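# Four arms sort items into sticker-colored containers

## Task

Place every item inside the container whose color matches the sticker on that item.

## Robot and tools

Robots: four identical i2rt Big YAM arms, arm1 to arm4. Each has six revolute joints, a two-finger gripper and a wrist camera on top of the hand. Reach is about 1.0 m from the joint1 axis. Room cameras: cam_room_a1, cam_room_a2, cam_room_b1, cam_room_b2. Wrist cameras: arm1_cam_wrist to arm4_cam_wrist.

Frame: one shared scene frame in metres, origin on the floor, +z up. Feet (base_link), each facing its own +x: arm1 at (-0.644, +1.377, 0.914) quat_wxyz (0.682, 0.007, 0.004, 0.731); arm2 at (-0.655, -0.555, 0.928) quat (0.747, 0.002, 0.000, -0.665); arm3 at (0.651, -1.332, 0.868) quat (0.663, -0.004, -0.006, -0.748); arm4 at (0.648, 0.477, 0.879) quat (0.687, 0.001, 0.003, 0.727). The reported hand point sits between the finger pads, roughly 1 cm short of the tips. The fingers point along the hand's +z and open along its y. Printed hand positions can be off, more so at long reach.

move: every key is optional: arm1, arm2, arm3, arm4 and cameras. Each arm key takes its own object; an arm left out gets nothing new but may still push toward an earlier target. Inside an arm object:
- joints: absolute targets by name. joint1_rad -2.879 to 2.879 (turns about the foot, positive counter-clockwise from above, 0 = along the foot's +x); joint2_rad 0 to 3.141 (shoulder; 0 = upper arm back and level, positive lifts then swings forward); joint3_rad 0 to 3.019 (elbow; 0 = folded, positive opens); joint4_rad -1.692 to 1.57 (hand pitch, positive tips fingers up); joint5_rad -1.57 to 1.57 (hand sideways, positive to the arm's right); joint6_rad -2.094 to 2.094 (roll, positive clockwise seen from behind); gripper_m 0 to 0.093 (fingertip gap in metres). Done tolerances: ±0.045, 0.14, 0.09, 0.055, 0.03, 0.035 rad and ±0.003 m.
- target: an absolute hand pose, seven numbers [x, y, z, qw, qx, qy, qz] in scene-frame metres and a unit quaternion. The hand travels straight from its current hand_target toward it. With target, joints may hold only gripper_m.
- speed: top path speed, 0.002 to 0.5 m/s (default 0.25); rotation capped at twice that in rad/s. Only valid together with target.
All motions in one call start at once; hand paths finish together, paced by the slowest. A hand path runs 0.5 to 10 s and a call at most 15 s. Each control step clamps the commanded pose to within 100 mm and 20 degrees of the measured hand, and the arm favors position over orientation. Hands lag, drift, may overshoot speed near full stretch, and often end a centimetre or more off. Paths do not avoid objects or other arms. cameras: list of names, or ["all"]/omitted for all, [] for none. Unknown keys make a call invalid; out-of-range values get it refused, and a refusal cancels your later move, wait and finished_scene calls in that reply.

Results: per-arm joint_positions, velocities (rad/s, gripper m/s; shown as 'within noise' when idle), joint torques in N m (joints 3 and 4 wrap at ±28 and flip sign), hand, hand_target (only while moving or unfinished), temperatures, statuses. A 'move' line lists each arm sent a motion with 'done' or its worst status. Arms not named appear under 'as last shown'. The 'pictures' line gives the image order. Statuses: off_target (stopped short, may still push); time_out (joints keep a nearby target and keep pushing; on_its_own lists them; send the reported position to relieve it); not_followed, with 'joint command not followed' or 'pose unreachable', meaning a self/arm-collision check withheld the targets (the arm may keep trying). on_its_own 'held at' shows a target, not a reading.

wait: seconds 0 to 10, optional cameras; commands nothing and returns full state. zoom_image: camera plus region [x0, y0, x1, y1] in pixels from the top-left, at most 504 by 504, on that camera's latest image. read_manual: section "licences" only; no motion. finished_scene: scene = the current scene's number; ends it irreversibly, and the goal must hold with no robot help.

Gripping: shut on nothing reads 0.000 to 0.002. On a hard part at full force it reads up to 0.005 below the part's width. Free-air readings run up to 0.002 wide. Just under first-contact width the grip is light; about 0.005 below it the gripper squeezes at its limit (roughly 50 to 64 N per pad); soft objects get crushed more the smaller the target. Release by commanding well above the reading.

Avoid: dropping items, letting go while moving, slamming, and knocking anything out of the work area or to the floor (that ends the scene). Arms pressing hard against each other ends the scene; the clearance check can react late and lets fingers, gripper housings and cameras collide, and no line reports arm contact. The arms never stop on contact and can push hard. Sustained loads, stretched poses or pushing at unreachable targets heat motors: MOTOR HOT appears near 85 °C; at 100 °C that arm goes limp for 30 to 60 s (OVER-TEMPERATURE FAULT, keys read limit_stop_at_motor_heat; resend targets afterwards). Loose objects may occasionally get nudged by outside pushes.

Each tool is called after ">>>" in YAML: its name, and indented under it one key for each argument.

## Session

>>> move:

Scene clock: 0.00 s.
Joint torques (N m): no reading
Motor temperatures (°C): arm1=[22 24 25 23 21 21 21] | arm2=[24 24 24 22 22 20 23] | arm3=[24 24 23 24 24 23 23] | arm4=[23 21 22 22 25 21 24]
Heat: arm1: hottest joint3_rad 25 °C; arm2: hottest joint1_rad 24 °C; arm3: hottest joint1_rad 24 °C; arm4: hottest joint5_rad 25 °C.
Joint velocities: within noise
arm1.joint_positions: joint1_rad=-0.126 joint2_rad=+0.534 joint3_rad=+1.403 joint4_rad=-1.611 joint5_rad=-0.026 joint6_rad=-0.127 gripper_m=+0.09396
arm1.joint_status: not commanded
arm1.hand: x=-0.6307 y=+1.5344 z=+1.4214 quat_wxyz=(-0.298, +0.671, -0.622, -0.272) (m; scene frame)
arm1.hand_target: x=-0.6306 y=+1.5327 z=+1.4326 quat_wxyz=(-0.308, +0.666, -0.618, -0.280) (m; scene frame)
arm1.hand_status: not commanded
arm2.joint_positions: joint1_rad=-0.045 joint2_rad=+0.390 joint3_rad=+1.428 joint4_rad=-1.186 joint5_rad=+0.166 joint6_rad=-0.774 gripper_m=+0.09396
arm2.joint_status: not commanded
arm2.hand: x=-0.6756 y=-0.6916 z=+1.5578 quat_wxyz=(-0.217, -0.319, -0.688, +0.615) (m; scene frame)
arm2.hand_target: x=-0.6760 y=-0.6854 z=+1.5653 quat_wxyz=(-0.221, -0.317, -0.681, +0.622) (m; scene frame)
arm2.hand_status: not commanded
arm3.joint_positions: joint1_rad=+0.075 joint2_rad=+0.276 joint3_rad=+1.523 joint4_rad=-1.599 joint5_rad=-0.185 joint6_rad=-0.597 gripper_m=+0.09396
arm3.joint_status: not commanded
arm3.hand: x=+0.6803 y=-1.3506 z=+1.4452 quat_wxyz=(-0.326, -0.350, -0.735, +0.481) (m; scene frame)
arm3.hand_target: x=+0.6804 y=-1.3484 z=+1.4507 quat_wxyz=(-0.328, -0.347, -0.731, +0.487) (m; scene frame)
arm3.hand_status: not commanded
arm4.joint_positions: joint1_rad=+0.109 joint2_rad=+0.555 joint3_rad=+1.556 joint4_rad=-1.251 joint5_rad=+0.178 joint6_rad=-0.775 gripper_m=+0.09396
arm4.joint_status: not commanded
arm4.hand: x=+0.6522 y=+0.6599 z=+1.5276 quat_wxyz=(-0.572, +0.731, -0.297, -0.221) (m; scene frame)
arm4.hand_target: x=+0.6531 y=+0.6547 z=+1.5360 quat_wxyz=(-0.580, +0.725, -0.296, -0.226) (m; scene frame)
arm4.hand_status: not commanded
pictures: arm1_cam_wrist, arm2_cam_wrist, arm3_cam_wrist, arm4_cam_wrist, cam_room_a1, cam_room_a2, cam_room_b1, cam_room_b2
Images, in order (width x height): arm1_cam_wrist 672x504, arm2_cam_wrist 672x504, arm3_cam_wrist 672x504, arm4_cam_wrist 672x504, cam_room_a1 672x504, cam_room_a2 672x504, cam_room_b1 672x504, cam_room_b2 672x504.

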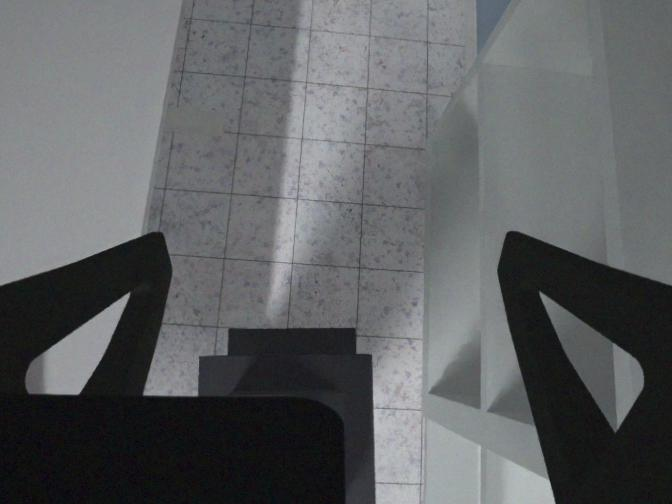

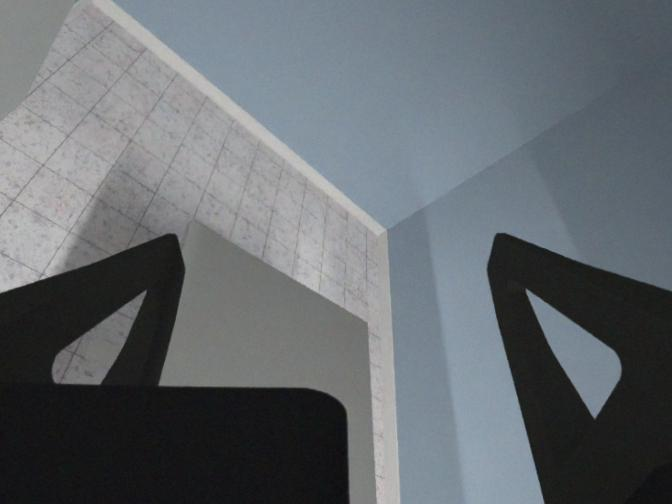

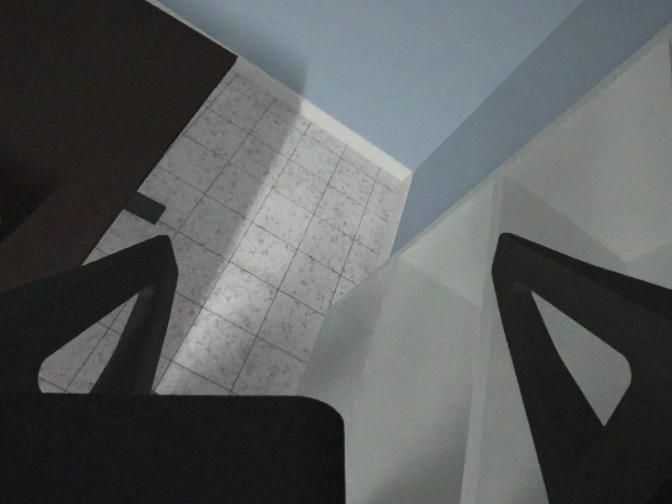

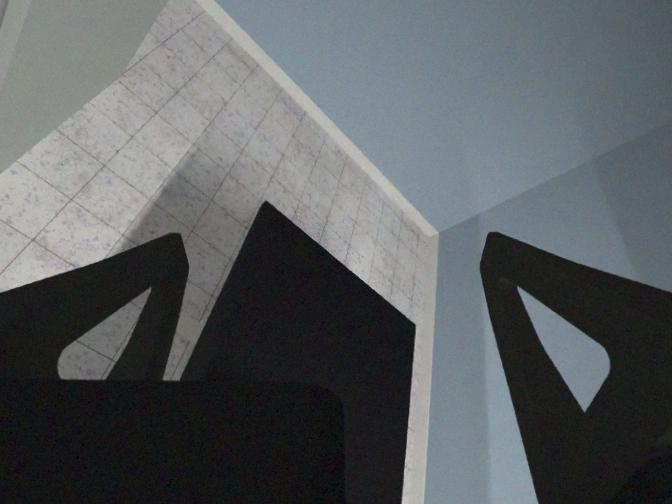

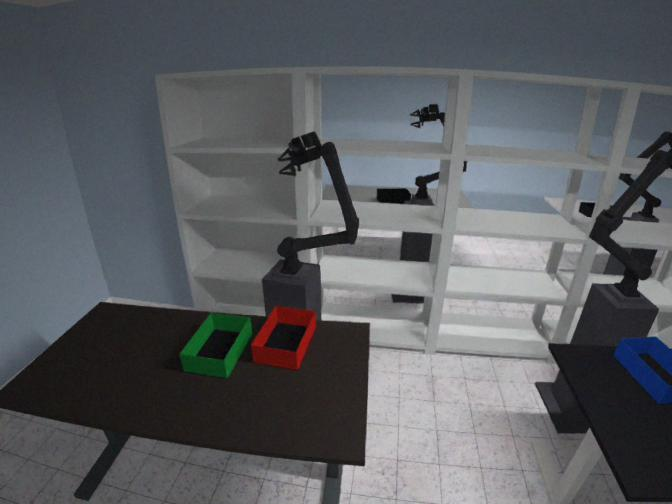

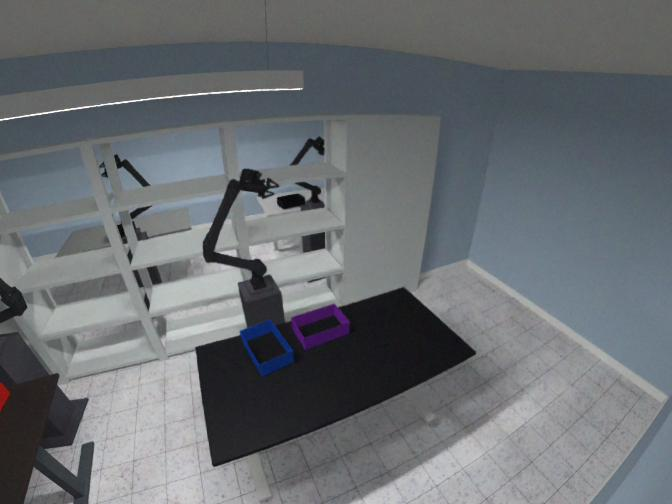

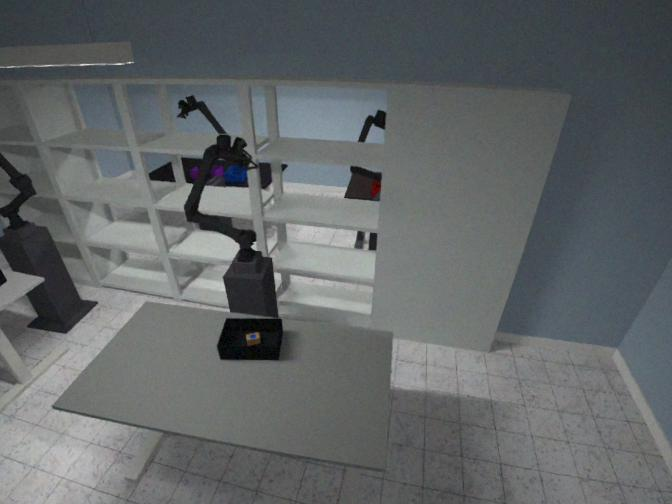

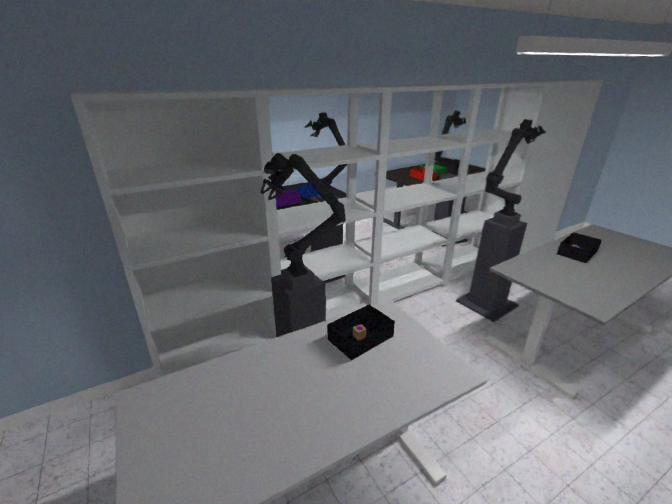

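>>> zoom_image:
  camera: "cam_room_b1"
  region: [130, 220, 370, 400]

>>> zoom_image:
  camera: "cam_room_b2"
  region: [280, 260, 480, 410]

>>> zoom_image:
  camera: "cam_room_b2"
  region: [500, 200, 672, 329]

>>> zoom_image:
  camera: "cam_room_b1"
  region: [0, 60, 504, 400]

>>> zoom_image:
  camera: "cam_room_b2"
  region: [60, 70, 564, 448]

>>> zoom_image:
  camera: "cam_room_a1"
  region: [150, 60, 654, 438]

>>> zoom_image:
  camera: "cam_room_a2"
  region: [0, 80, 504, 458]

Scaled by 2.100.

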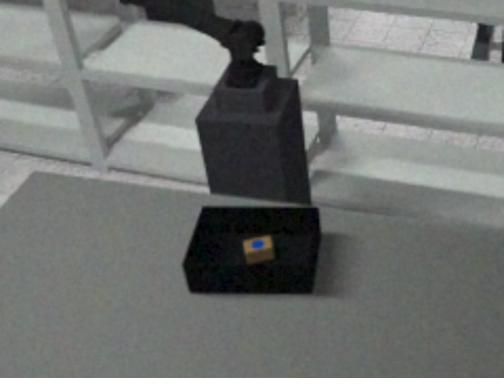

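Scaled by 2.520.

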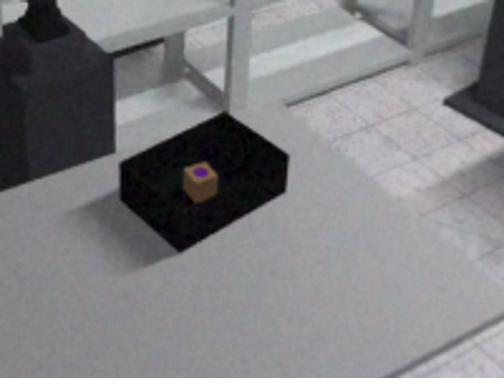

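Scaled by 2.930.

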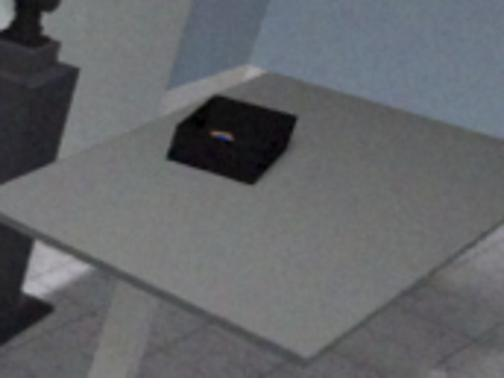

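Scaled by 1.000.

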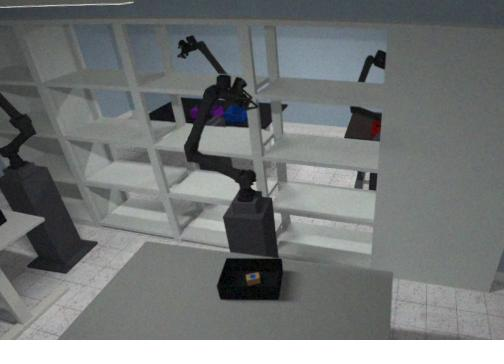

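Scaled by 1.000.

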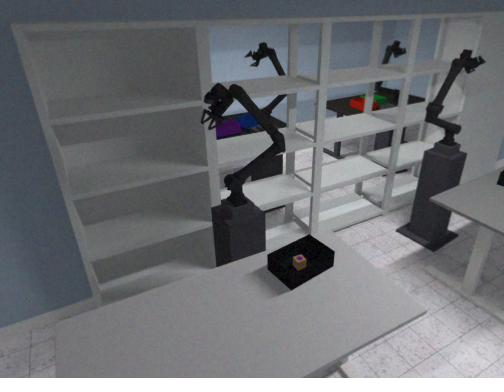

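Scaled by 1.000.

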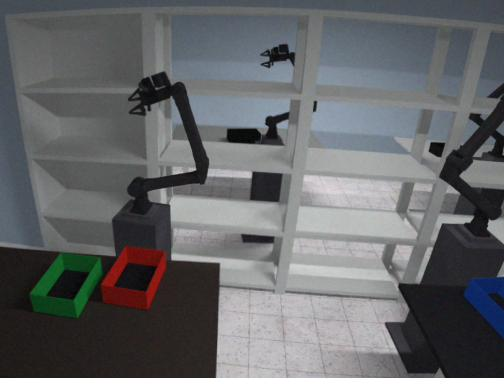

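Scaled by 1.000.

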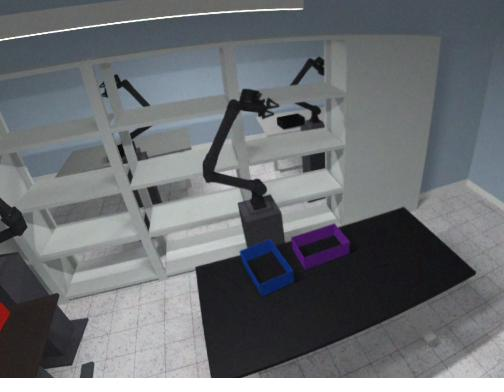

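>>> move:
  arm1: {"target": [-0.63, 1.80, 1.30, 0, 0.707, -0.707, 0], "speed": 0.35}
  arm2: {"target": [-0.67, -0.98, 1.30, 0, 0.707, 0.707, 0], "speed": 0.35}
  arm3: {"target": [0.65, -1.76, 1.30, 0, 0.707, 0.707, 0], "speed": 0.35}
  arm4: {"target": [0.65, 0.90, 1.30, 0, 0.707, -0.707, 0], "speed": 0.35}

Scene clock: 45.00 s.
Joint torques (N m): arm1=[-0.38 -8.64 15.8 0.18 -0.04 0.12] | arm2=[0.09 -12.28 15.87 0.46 -0.17 0.19] | arm3=[0.44 -12.63 12.83 0.12 -0.08 0.04] | arm4=[0.03 -11.11 11.96 0.02 -0.03 0.18]
move: arm1 off_target; arm2 off_target; arm3 off_target; arm4 off_target
arm1.joint_positions: joint1_rad=-0.087 joint2_rad=+1.378 joint3_rad=+1.611 joint4_rad=-1.684 joint5_rad=+0.018 joint6_rad=-0.022 gripper_m=+0.09396
arm1.hand: x=-0.6269 y=+1.7931 z=+1.2741 quat_wxyz=(-0.045, +0.706, -0.705, -0.041) (m; scene frame)
arm1.hand_target: x=-0.6299 y=+1.7988 z=+1.2989 quat_wxyz=(-0.062, +0.705, -0.704, -0.060) (m; scene frame)
arm1.hand_status: off_target (0.027 m and 7.0 deg from the pose sent, 0.292 m and 47.8 deg at the start; a joint's target at an end of its range on 51 of 91 steps)
arm2.joint_positions: joint1_rad=-0.141 joint2_rad=+1.374 joint3_rad=+1.587 joint4_rad=-1.671 joint5_rad=+0.006 joint6_rad=-0.048 gripper_m=+0.09396
arm2.hand: x=-0.6670 y=-0.9716 z=+1.2785 quat_wxyz=(-0.036, -0.698, -0.714, +0.042) (m; scene frame)
arm2.hand_target: x=-0.6700 y=-0.9791 z=+1.2990 quat_wxyz=(-0.051, -0.705, -0.706, +0.055) (m; scene frame)
arm2.hand_status: off_target (0.023 m and 6.4 deg from the pose sent, 0.387 m and 89.2 deg at the start; a joint's target at an end of its range on 37 of 91 steps)
arm3.joint_positions: joint1_rad=+0.135 joint2_rad=+1.390 joint3_rad=+1.725 joint4_rad=-1.698 joint5_rad=+0.004 joint6_rad=-0.009 gripper_m=+0.09396
arm3.hand: x=+0.6554 y=-1.7579 z=+1.2736 quat_wxyz=(-0.077, -0.695, -0.711, +0.079) (m; scene frame)
arm3.hand_target: x=+0.6502 y=-1.7589 z=+1.2988 quat_wxyz=(-0.097, -0.700, -0.701, +0.098) (m; scene frame)
arm3.hand_status: off_target (0.027 m and 12.7 deg from the pose sent, 0.435 m and 79.8 deg at the start; a joint's target at an end of its range on 54 of 91 steps)
arm4.joint_positions: joint1_rad=-0.045 joint2_rad=+1.331 joint3_rad=+1.669 joint4_rad=-1.669 joint5_rad=+0.010 joint6_rad=-0.015 gripper_m=+0.09396
arm4.hand: x=+0.6473 y=+0.8953 z=+1.2799 quat_wxyz=(-0.085, +0.711, -0.694, -0.081) (m; scene frame)
arm4.hand_target: x=+0.6500 y=+0.8993 z=+1.2989 quat_wxyz=(-0.096, +0.701, -0.700, -0.096) (m; scene frame)
arm4.hand_status: off_target (0.021 m and 13.6 deg from the pose sent, 0.331 m and 86.7 deg at the start; a joint's target at an end of its range on 51 of 91 steps)
pictures: arm1_cam_wrist, arm2_cam_wrist, arm3_cam_wrist, arm4_cam_wrist, cam_room_a1, cam_room_a2, cam_room_b1, cam_room_b2

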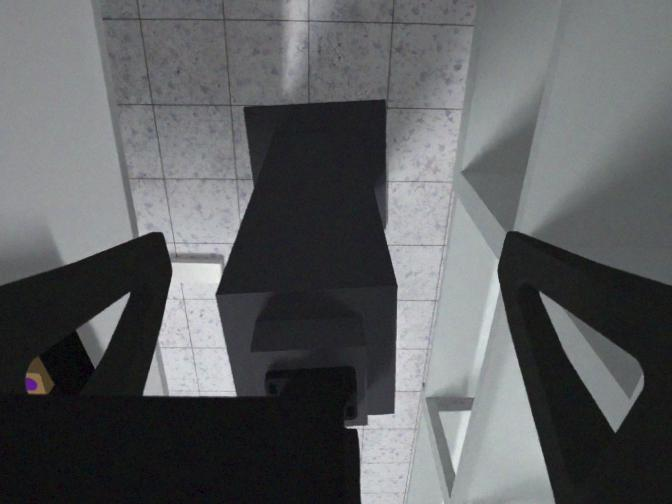

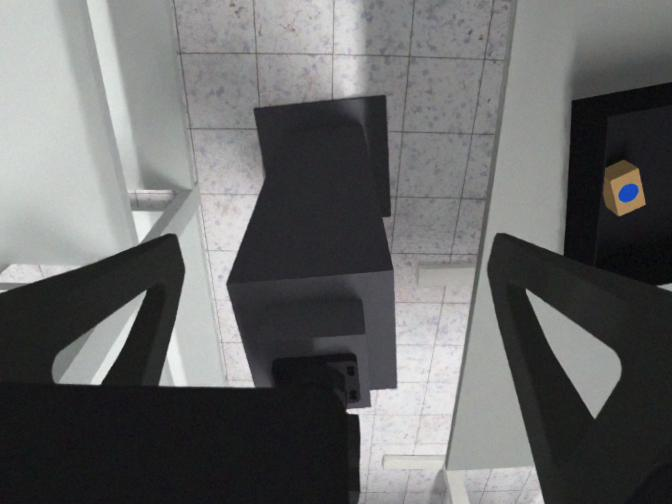

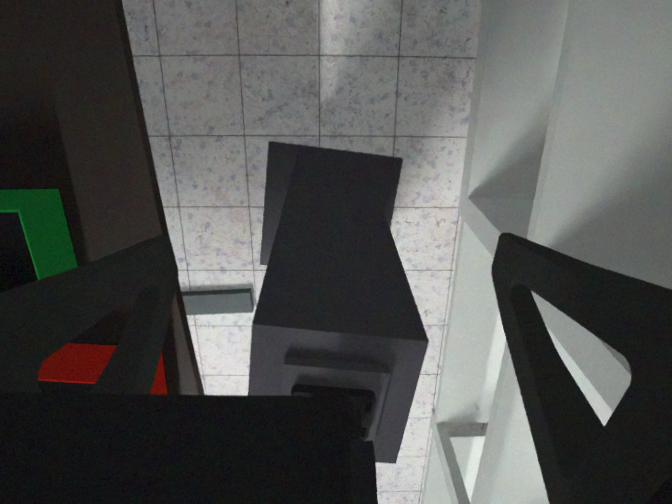

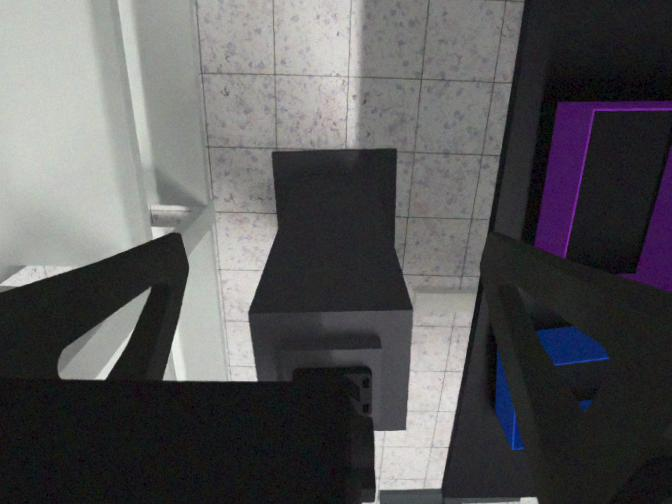

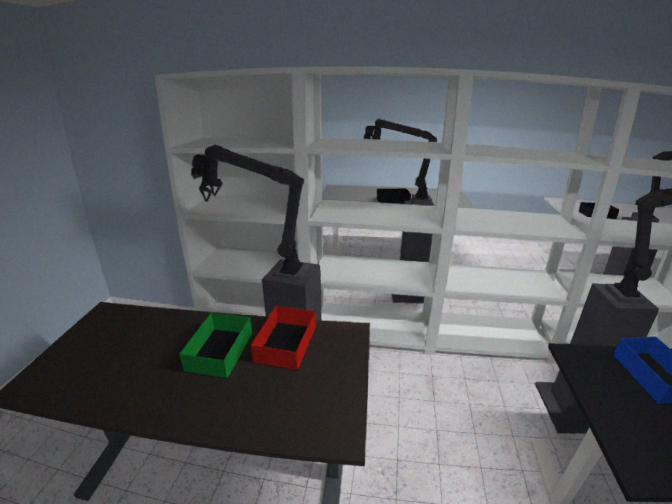

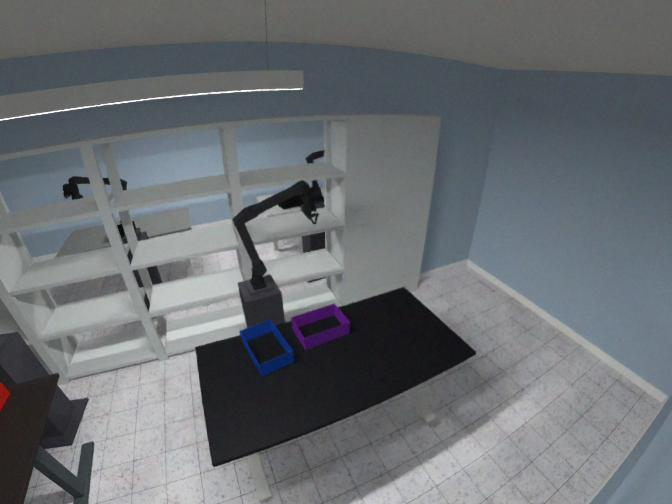

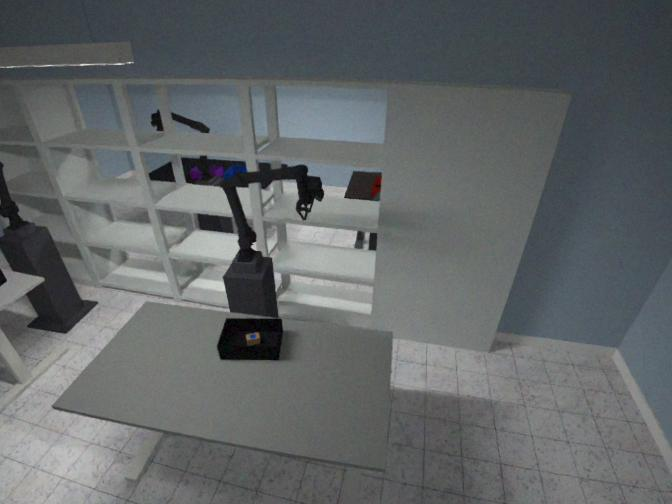

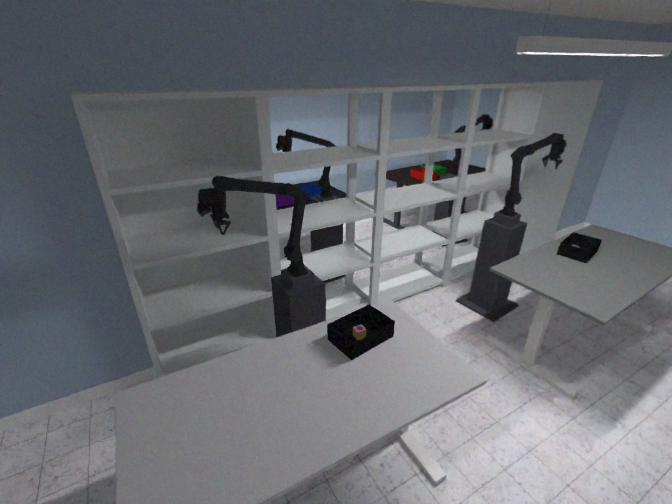

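>>> move:
  arm1: {"joints": {"joint1_rad": 1.70, "joint4_rad": -1.15}}
  arm2: {"joints": {"joint1_rad": -1.13, "joint4_rad": -1.15}}
  arm4: {"joints": {"joint1_rad": -1.25, "joint4_rad": -1.15}}
  cameras: ["arm1_cam_wrist", "arm2_cam_wrist", "arm4_cam_wrist"]

Scene clock: 111.57 s.
Joint torques (N m): arm1=[-2.43 -9.99 16.7 1.96 0.08 0.1] | arm2=[1.14 -13.22 16.81 2.62 -0.04 0.19] | arm3=[0.44 -12.63 12.83 0.13 -0.07 0.03] | arm4=[0.79 -12.04 12.85 1.58 0.05 0.15]
Motor temperatures (°C): arm1=[22 25 34 23 21 21 21] | arm2=[24 25 34 22 22 20 23] | arm3=[24 25 30 24 24 23 23] | arm4=[23 23 36 22 25 21 24]
Heat: arm1: hottest joint3_rad 34 °C; arm2: hottest joint3_rad 34 °C; arm3: hottest joint3_rad 30 °C; arm4: hottest joint3_rad 36 °C.
move: arm1 done; arm2 done; arm4 done
arm1.joint_positions: joint1_rad=+1.704 joint2_rad=+1.384 joint3_rad=+1.611 joint4_rad=-1.164 joint5_rad=+0.015 joint6_rad=-0.020 gripper_m=+0.09398
arm1.joint_status: all done
arm1.hand: x=-1.1632 y=+1.2717 z=+1.3250 quat_wxyz=(+0.019, +0.942, +0.103, -0.318) (m; scene frame)
arm2.joint_positions: joint1_rad=-1.135 joint2_rad=+1.374 joint3_rad=+1.587 joint4_rad=-1.166 joint5_rad=+0.003 joint6_rad=-0.045 gripper_m=+0.09398
arm2.joint_status: all done
arm2.hand: x=-1.1074 y=-0.8341 z=+1.3218 quat_wxyz=(-0.074, -0.911, -0.281, +0.293) (m; scene frame)
arm3: as last shown
arm3.joint_positions: joint1_rad=+0.135 joint2_rad=+1.390 joint3_rad=+1.725 joint4_rad=-1.698 joint5_rad=+0.004 joint6_rad=-0.008 gripper_m=+0.09396
arm3.hand: x=+0.6554 y=-1.7579 z=+1.2736 quat_wxyz=(-0.077, -0.695, -0.710, +0.079) (m; scene frame)
arm4.joint_positions: joint1_rad=-1.253 joint2_rad=+1.331 joint3_rad=+1.669 joint4_rad=-1.165 joint5_rad=+0.007 joint6_rad=-0.011 gripper_m=+0.09398
arm4.joint_status: all done
arm4.hand: x=+1.1391 y=+0.6690 z=+1.3361 quat_wxyz=(-0.355, +0.178, -0.916, -0.061) (m; scene frame)
pictures: arm1_cam_wrist, arm2_cam_wrist, arm4_cam_wrist

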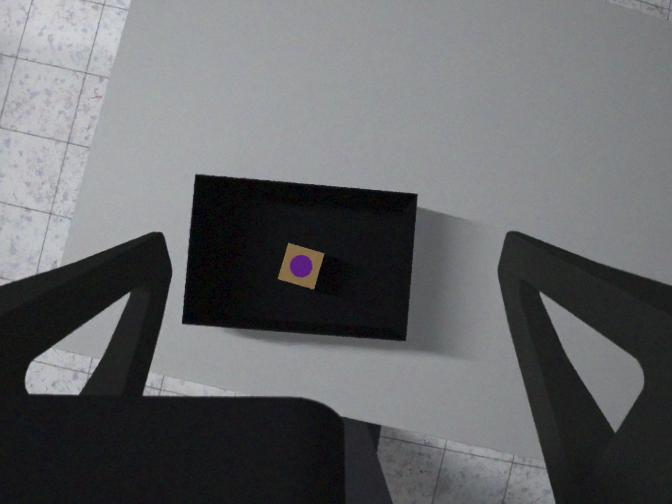

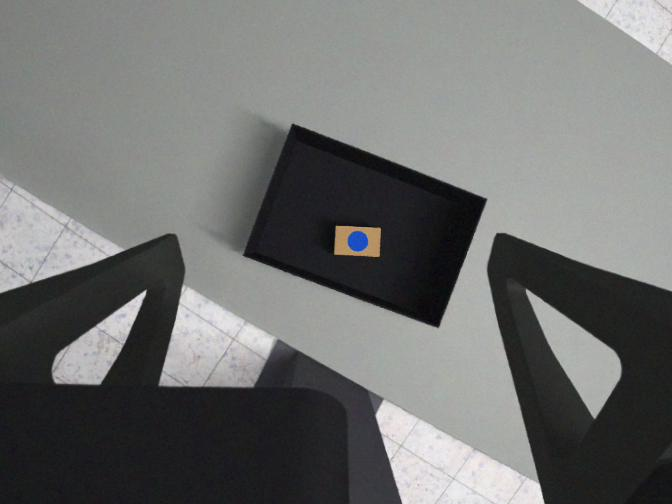

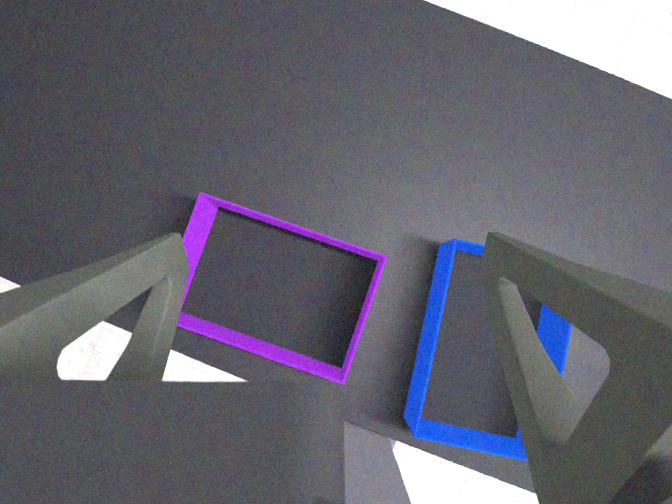

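>>> move:
  arm1: {"target": [-1.137, 1.243, 1.05, 0, 1, 0, 0], "speed": 0.25}
  arm2: {"target": [-1.131, -0.797, 1.05, 0, 0.957, 0.290, 0], "speed": 0.25}
  arm4: {"joints": {"joint2_rad": 0.555, "joint3_rad": 1.556, "joint4_rad": -1.25}}
  cameras: ["arm1_cam_wrist", "arm2_cam_wrist"]

>>> move:
  arm4: {"joints": {"joint1_rad": 1.5, "joint4_rad": -0.9}}
  cameras: ["arm1_cam_wrist", "arm2_cam_wrist", "arm4_cam_wrist"]

Scene clock: 161.77 s.
move: arm1 done; arm2 off_target; arm4 done
arm1.hand_status: done (0.008 m and 0.3 deg from the pose sent, 0.278 m and 39.2 deg at the start)
arm2.hand_status: off_target (0.014 m and 2.1 deg from the pose sent, 0.275 m and 35.2 deg at the start)
arm4.joint_status: all done
pictures: arm1_cam_wrist, arm2_cam_wrist

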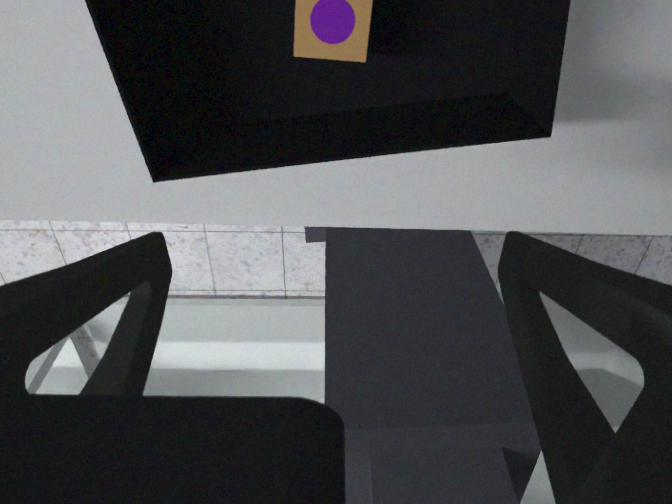

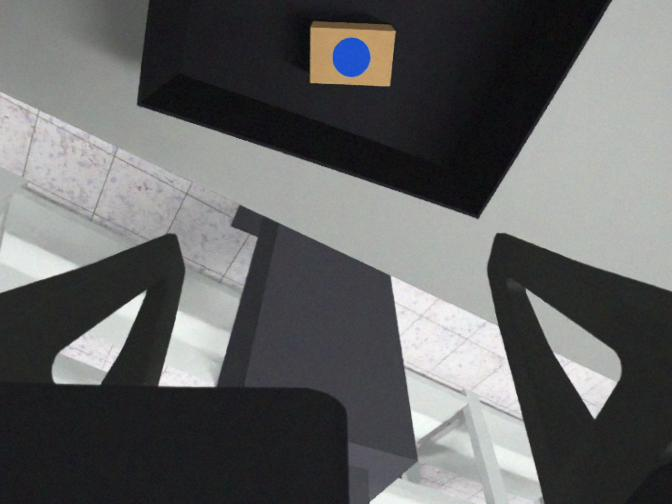

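Scene clock: 164.13 s.
Joint torques (N m): arm1=[-1.32 -14.1 10.63 0.03 0 0.11] | arm2=[0.09 -17.9 9.87 0.29 0.11 -0.08] | arm3=[0.38 -12.81 12.88 0.1 -0.07 0.03] | arm4=[1.2 4.78 5.87 2.09 0.06 0.16]
move: arm4 done
arm1.joint_positions: joint1_rad=+1.755 joint2_rad=+1.748 joint3_rad=+1.419 joint4_rad=-1.262 joint5_rad=-0.005 joint6_rad=+0.255 gripper_m=+0.09398
arm1.hand: x=-1.1376 y=+1.2486 z=+1.0437 quat_wxyz=(-0.001, +1.000, -0.001, +0.002) (m; scene frame)
arm2.joint_positions: joint1_rad=-1.210 joint2_rad=+1.770 joint3_rad=+1.484 joint4_rad=-1.246 joint5_rad=-0.006 joint6_rad=-0.105 gripper_m=+0.09398
arm2.hand: x=-1.1341 y=-0.8042 z=+1.0611 quat_wxyz=(-0.005, -0.958, -0.287, +0.017) (m; scene frame)
arm3.joint_positions: joint1_rad=+0.135 joint2_rad=+1.390 joint3_rad=+1.725 joint4_rad=-1.698 joint5_rad=+0.004 joint6_rad=-0.008 gripper_m=+0.09396
arm3.hand: x=+0.6554 y=-1.7579 z=+1.2736 quat_wxyz=(-0.077, -0.695, -0.710, +0.079) (m; scene frame)
arm4.joint_positions: joint1_rad=+1.495 joint2_rad=+0.553 joint3_rad=+1.558 joint4_rad=-0.919 joint5_rad=+0.007 joint6_rad=-0.011 gripper_m=+0.09401
arm4.joint_status: all done
arm4.hand: x=+0.4658 y=+0.4851 z=+1.6105 quat_wxyz=(-0.013, +0.675, -0.007, -0.738) (m; scene frame)
pictures: arm1_cam_wrist, arm2_cam_wrist, arm4_cam_wrist

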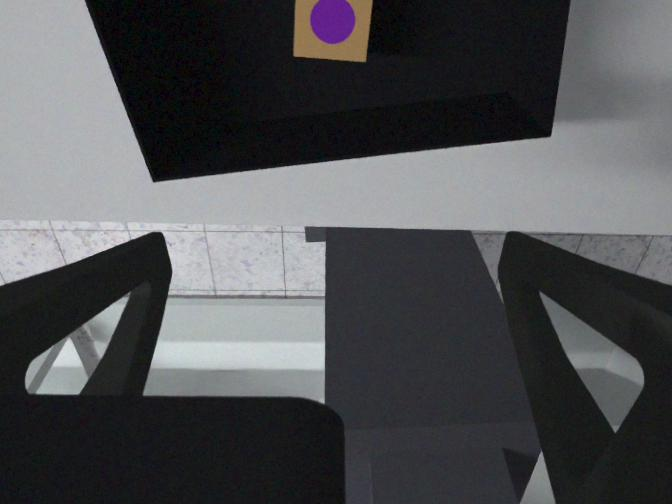

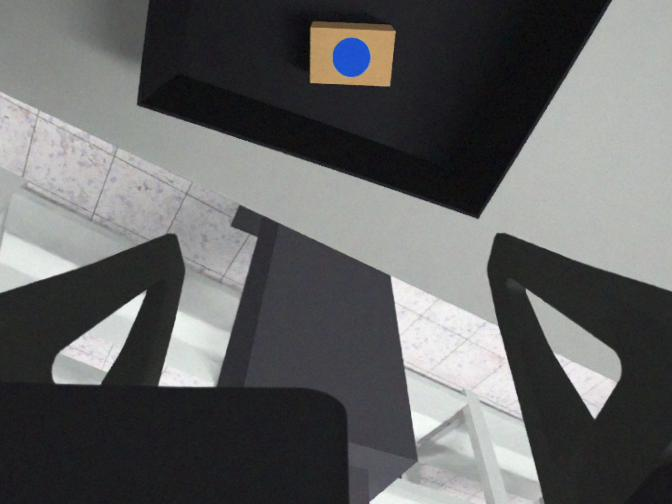

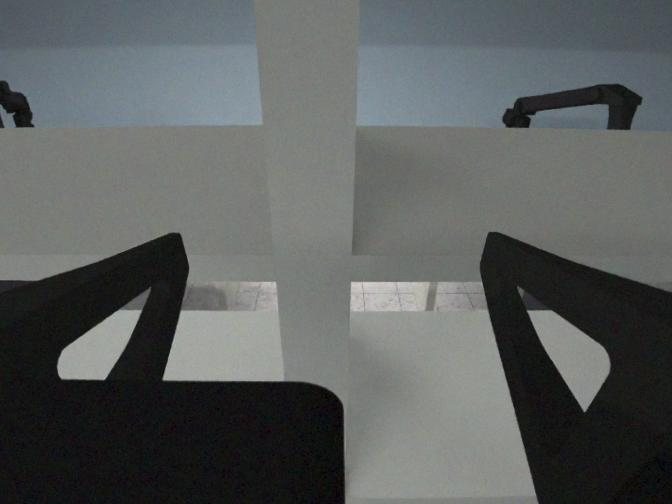

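>>> move:
  arm1: {"target": [-1.03, 1.245, 0.925, 0, 0.954, 0, -0.301], "speed": 0.25}
  arm2: {"target": [-1.035, -0.736, 0.934, 0.0872, 0.9127, 0.2766, -0.2878], "speed": 0.25}
  cameras: ["arm1_cam_wrist", "arm2_cam_wrist"]

Scene clock: 218.07 s.
Joint torques (N m): arm1=[-1.32 -7.82 7.77 2.04 0.28 0.1] | arm2=[0.09 -11.58 7.56 2.61 -0.25 -0.08] | arm3=[0.44 -12.81 12.86 0.12 -0.07 0.03] | arm4=[1.26 4.89 5.83 2.11 0.08 0.14]
Motor temperatures (°C): arm1=[22 26 34 23 21 21 21] | arm2=[24 27 32 22 22 20 23] | arm3=[24 25 32 23 24 23 23] | arm4=[23 22 30 22 24 21 24]
Heat: arm1: hottest joint3_rad 34 °C; arm2: hottest joint3_rad 32 °C; arm3: hottest joint3_rad 32 °C; arm4: hottest joint3_rad 30 °C.
move: arm1 off_target; arm2 done
arm1.joint_positions: joint1_rad=+1.923 joint2_rad=+1.472 joint3_rad=+0.534 joint4_rad=-0.118 joint5_rad=+0.231 joint6_rad=+0.355 gripper_m=+0.09398
arm1.hand: x=-1.0220 y=+1.2518 z=+0.9153 quat_wxyz=(-0.009, +0.959, +0.003, -0.283) (m; scene frame)
arm1.hand_target: x=-1.0298 y=+1.2451 z=+0.9251 quat_wxyz=(+0.000, +0.954, +0.000, -0.301) (m; scene frame)
arm1.hand_status: off_target (0.014 m and 2.3 deg from the pose sent, 0.160 m and 35.3 deg at the start)
arm2.joint_positions: joint1_rad=-1.278 joint2_rad=+1.477 joint3_rad=+0.547 joint4_rad=-0.056 joint5_rad=-0.106 joint6_rad=-0.139 gripper_m=+0.09398
arm2.hand: x=-1.0313 y=-0.7378 z=+0.9305 quat_wxyz=(-0.088, -0.917, -0.274, +0.277) (m; scene frame)
arm2.hand_target: x=-1.0349 y=-0.7360 z=+0.9340 quat_wxyz=(-0.087, -0.913, -0.277, +0.288) (m; scene frame)
arm2.hand_status: done (0.005 m and 1.3 deg from the pose sent, 0.175 m and 33.0 deg at the start)
arm3: as last shown
arm4.joint_positions: joint1_rad=+1.495 joint2_rad=+0.553 joint3_rad=+1.558 joint4_rad=-0.918 joint5_rad=+0.007 joint6_rad=-0.011 gripper_m=+0.09401
arm4.hand: x=+0.4658 y=+0.4851 z=+1.6106 quat_wxyz=(-0.013, +0.674, -0.007, -0.738) (m; scene frame)
pictures: arm1_cam_wrist, arm2_cam_wrist

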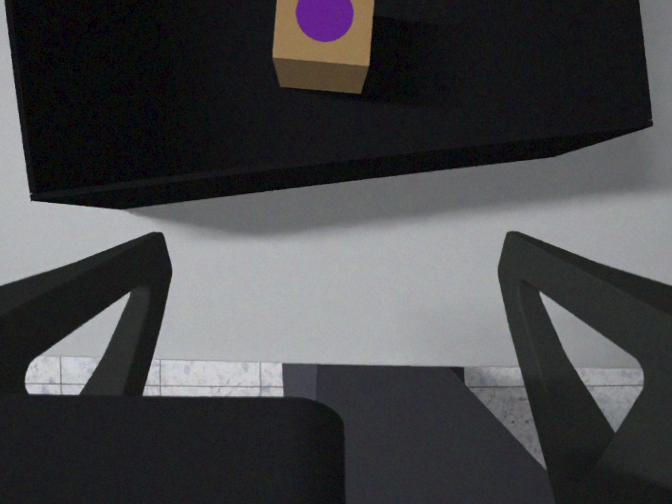

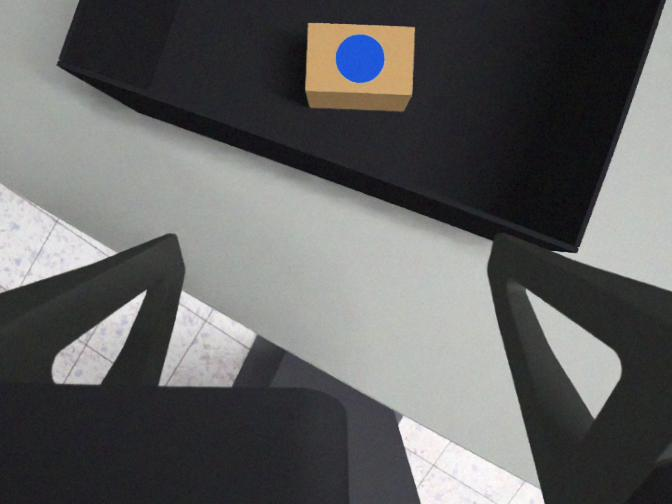

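>>> move:
  arm1: {"target": [-1.111, 1.234, 0.843, 0.0079, -0.9654, 0.0295, 0.2587], "speed": 0.2}
  arm2: {"target": [-1.101, -0.766, 0.817, 0.0707, 0.9292, 0.2637, -0.2490], "speed": 0.2}
  cameras: ["arm1_cam_wrist", "arm2_cam_wrist"]

Scene clock: 262.73 s.
Joint torques (N m): arm1=[-2.55 -10.11 8.43 1.69 0.13 0.11] | arm2=[1.26 -11.87 7.86 2.36 0.35 0.18] | arm3=[0.38 -12.75 12.86 0.17 -0.08 0.02] | arm4=[1.2 4.78 5.76 2.04 0.08 0.14]
move: arm1 off_target; arm2 off_target
arm1.joint_positions: joint1_rad=+1.882 joint2_rad=+1.853 joint3_rad=+0.753 joint4_rad=-0.045 joint5_rad=+0.205 joint6_rad=+0.376 gripper_m=+0.09398
arm1.hand: x=-1.0908 y=+1.2374 z=+0.8350 quat_wxyz=(-0.017, +0.970, -0.019, -0.240) (m; scene frame)
arm1.hand_target: x=-1.1103 y=+1.2343 z=+0.8435 quat_wxyz=(-0.008, +0.966, -0.029, -0.259) (m; scene frame)
arm1.hand_status: off_target (0.022 m and 2.7 deg from the pose sent, 0.116 m and 4.7 deg at the start)
arm2.joint_positions: joint1_rad=-1.276 joint2_rad=+1.907 joint3_rad=+0.742 joint4_rad=+0.120 joint5_rad=-0.079 joint6_rad=-0.127 gripper_m=+0.09398
arm2.hand: x=-1.0942 y=-0.7611 z=+0.8293 quat_wxyz=(-0.073, -0.928, -0.267, +0.251) (m; scene frame)
arm2.hand_target: x=-1.1003 y=-0.7657 z=+0.8174 quat_wxyz=(-0.071, -0.929, -0.264, +0.249) (m; scene frame)
arm2.hand_status: off_target (0.015 m and 0.5 deg from the pose sent, 0.136 m and 4.2 deg at the start)
arm3, arm4: as last shown
pictures: arm1_cam_wrist, arm2_cam_wrist

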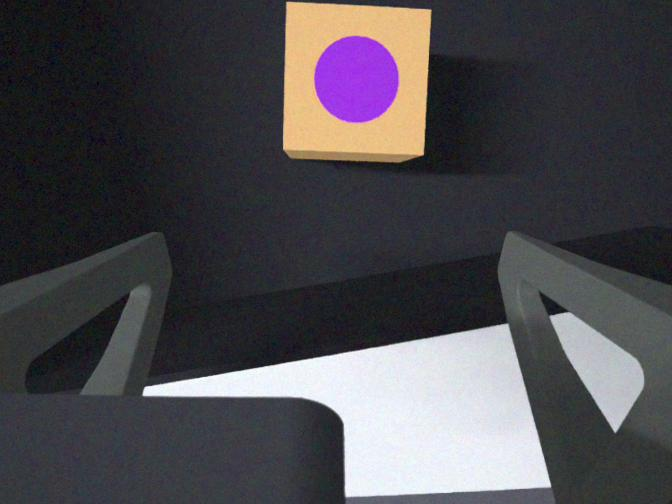

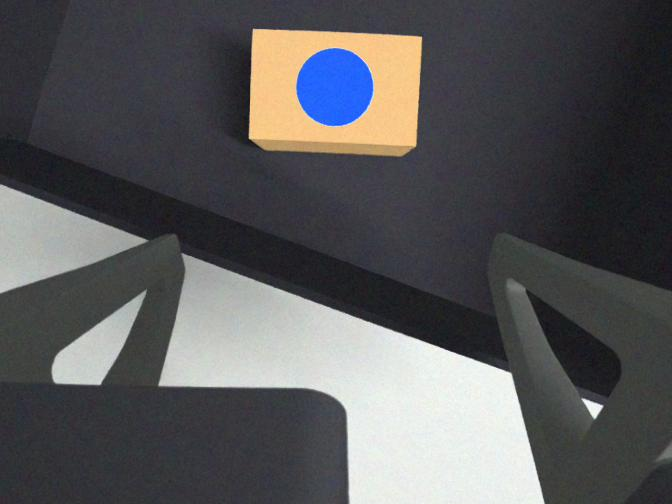

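>>> move:
  arm1: {"target": [-1.158, 1.244, 0.762, 0.0079, -0.9654, 0.0295, 0.2587], "speed": 0.15}
  arm2: {"target": [-1.146, -0.795, 0.742, 0.0707, 0.9292, 0.2637, -0.2490], "speed": 0.15}
  cameras: ["arm1_cam_wrist", "arm2_cam_wrist"]

Scene clock: 276.20 s.
Joint torques (N m): arm1=[-2.49 -13.27 6.69 1.59 0.11 -0.07] | arm2=[0.73 -12.34 6.09 1.61 -0.68 0.37] | arm3=[0.26 -12.81 12.93 0.14 -0.08 0.02] | arm4=[1.32 4.84 5.68 2.03 0.08 0.14]
move: arm1 off_target; arm2 off_target
arm1.joint_positions: joint1_rad=+1.825 joint2_rad=+2.128 joint3_rad=+0.897 joint4_rad=+0.103 joint5_rad=+0.180 joint6_rad=+0.337 gripper_m=+0.09398
arm1.hand: x=-1.1412 y=+1.2452 z=+0.7577 quat_wxyz=(-0.013, +0.970, -0.027, -0.243) (m; scene frame)
arm1.hand_target: x=-1.1576 y=+1.2443 z=+0.7624 quat_wxyz=(-0.008, +0.965, -0.030, -0.259) (m; scene frame)
arm1.hand_status: off_target (0.017 m and 2.0 deg from the pose sent, 0.099 m and 2.7 deg at the start)
arm2.joint_positions: joint1_rad=-1.253 joint2_rad=+2.134 joint3_rad=+0.949 joint4_rad=+0.214 joint5_rad=-0.045 joint6_rad=-0.130 gripper_m=+0.09398
arm2.hand: x=-1.1634 y=-0.7992 z=+0.7843 quat_wxyz=(-0.065, -0.916, -0.273, +0.288) (m; scene frame)
arm2.hand_target: x=-1.1436 y=-0.7936 z=+0.7451 quat_wxyz=(-0.070, -0.929, -0.264, +0.249) (m; scene frame)
arm2.hand_status: off_target (0.046 m and 4.9 deg from the pose sent, 0.107 m and 0.6 deg at the start)
arm3, arm4: as last shown
pictures: arm1_cam_wrist, arm2_cam_wrist

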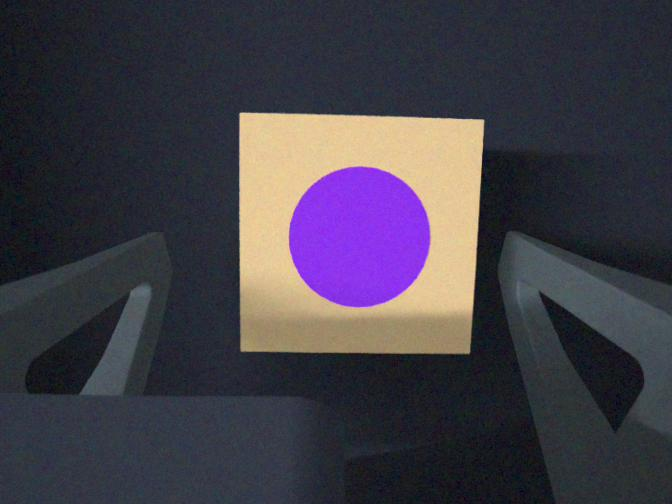

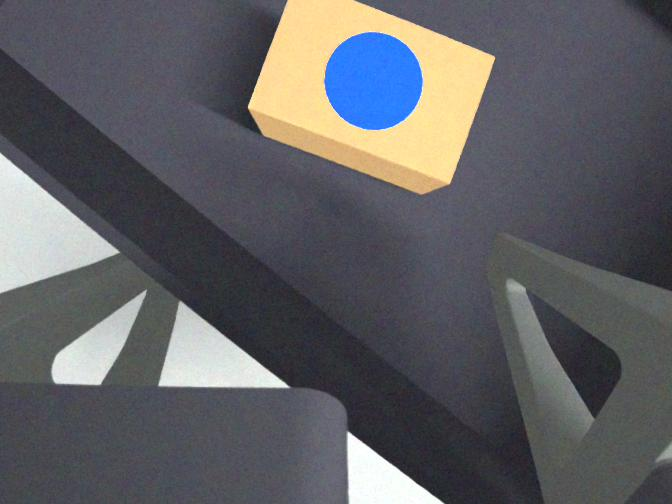

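>>> move:
  arm1: {"joints": {"gripper_m": 0.046}}
  arm2: {"target": [-1.06, -0.75, 0.95, 0.0707, 0.9292, 0.2637, -0.2490], "speed": 0.15}
  cameras: ["arm1_cam_wrist", "arm2_cam_wrist", "cam_room_b1"]

Scene clock: 293.17 s.
Joint torques (N m): arm1=[-2.78 -13.04 6.6 1.87 0.14 -0.03] | arm2=[-0.03 -12.4 7.66 1.28 -0.22 0.14] | arm3=[0.38 -12.75 12.88 0.13 -0.08 0.03] | arm4=[1.26 4.37 5.76 2.1 0.09 0.17]
move: arm1 off_target; arm2 off_target
arm1.joint_positions: joint1_rad=+1.825 joint2_rad=+2.128 joint3_rad=+0.897 joint4_rad=+0.103 joint5_rad=+0.178 joint6_rad=+0.337 gripper_m=+0.05272
arm1.joint_status: gripper_m off_target (ended at +0.05275, target +0.04600)
arm1.hand: x=-1.1412 y=+1.2449 z=+0.7577 quat_wxyz=(-0.012, +0.970, -0.026, -0.243) (m; scene frame)
arm2.joint_positions: joint1_rad=-1.254 joint2_rad=+1.499 joint3_rad=+0.705 joint4_rad=-0.223 joint5_rad=-0.063 joint6_rad=-0.119 gripper_m=+0.09398
arm2.hand: x=-1.0674 y=-0.7576 z=+0.9582 quat_wxyz=(-0.071, -0.923, -0.271, +0.263) (m; scene frame)
arm2.hand_target: x=-1.0600 y=-0.7502 z=+0.9501 quat_wxyz=(-0.071, -0.929, -0.264, +0.249) (m; scene frame)
arm2.hand_status: off_target (0.013 m and 2.0 deg from the pose sent, 0.201 m and 4.9 deg at the start)
arm3, arm4: as last shown
pictures: arm1_cam_wrist, arm2_cam_wrist, cam_room_b1

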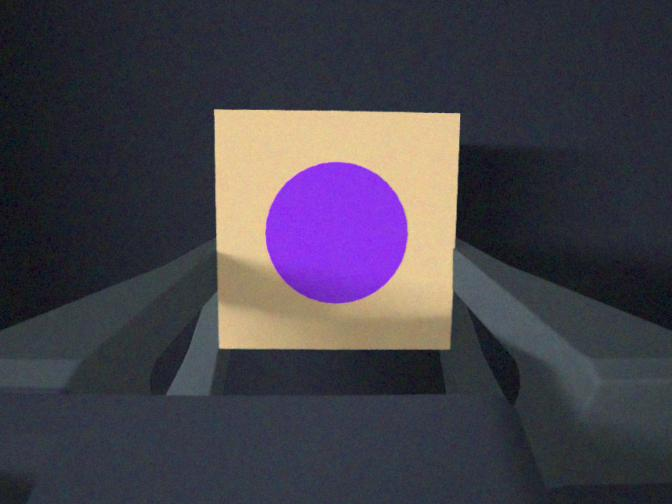

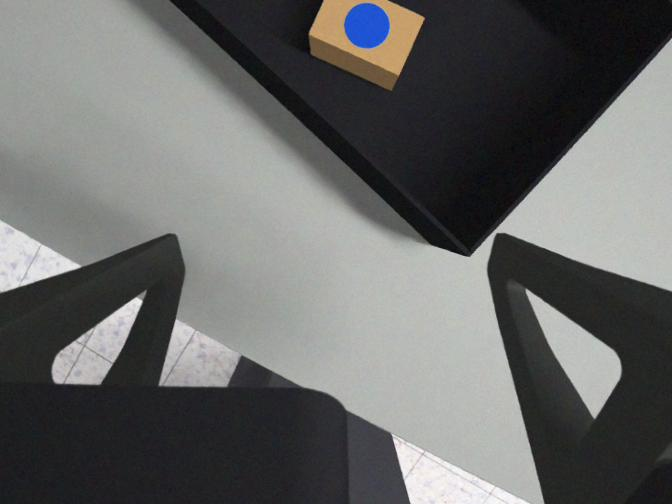

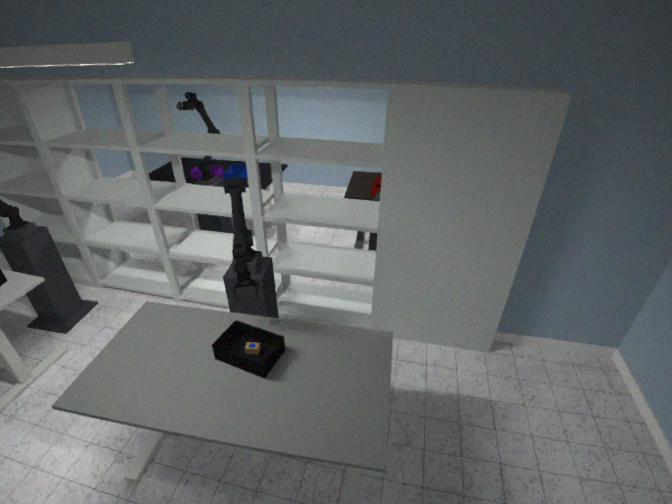

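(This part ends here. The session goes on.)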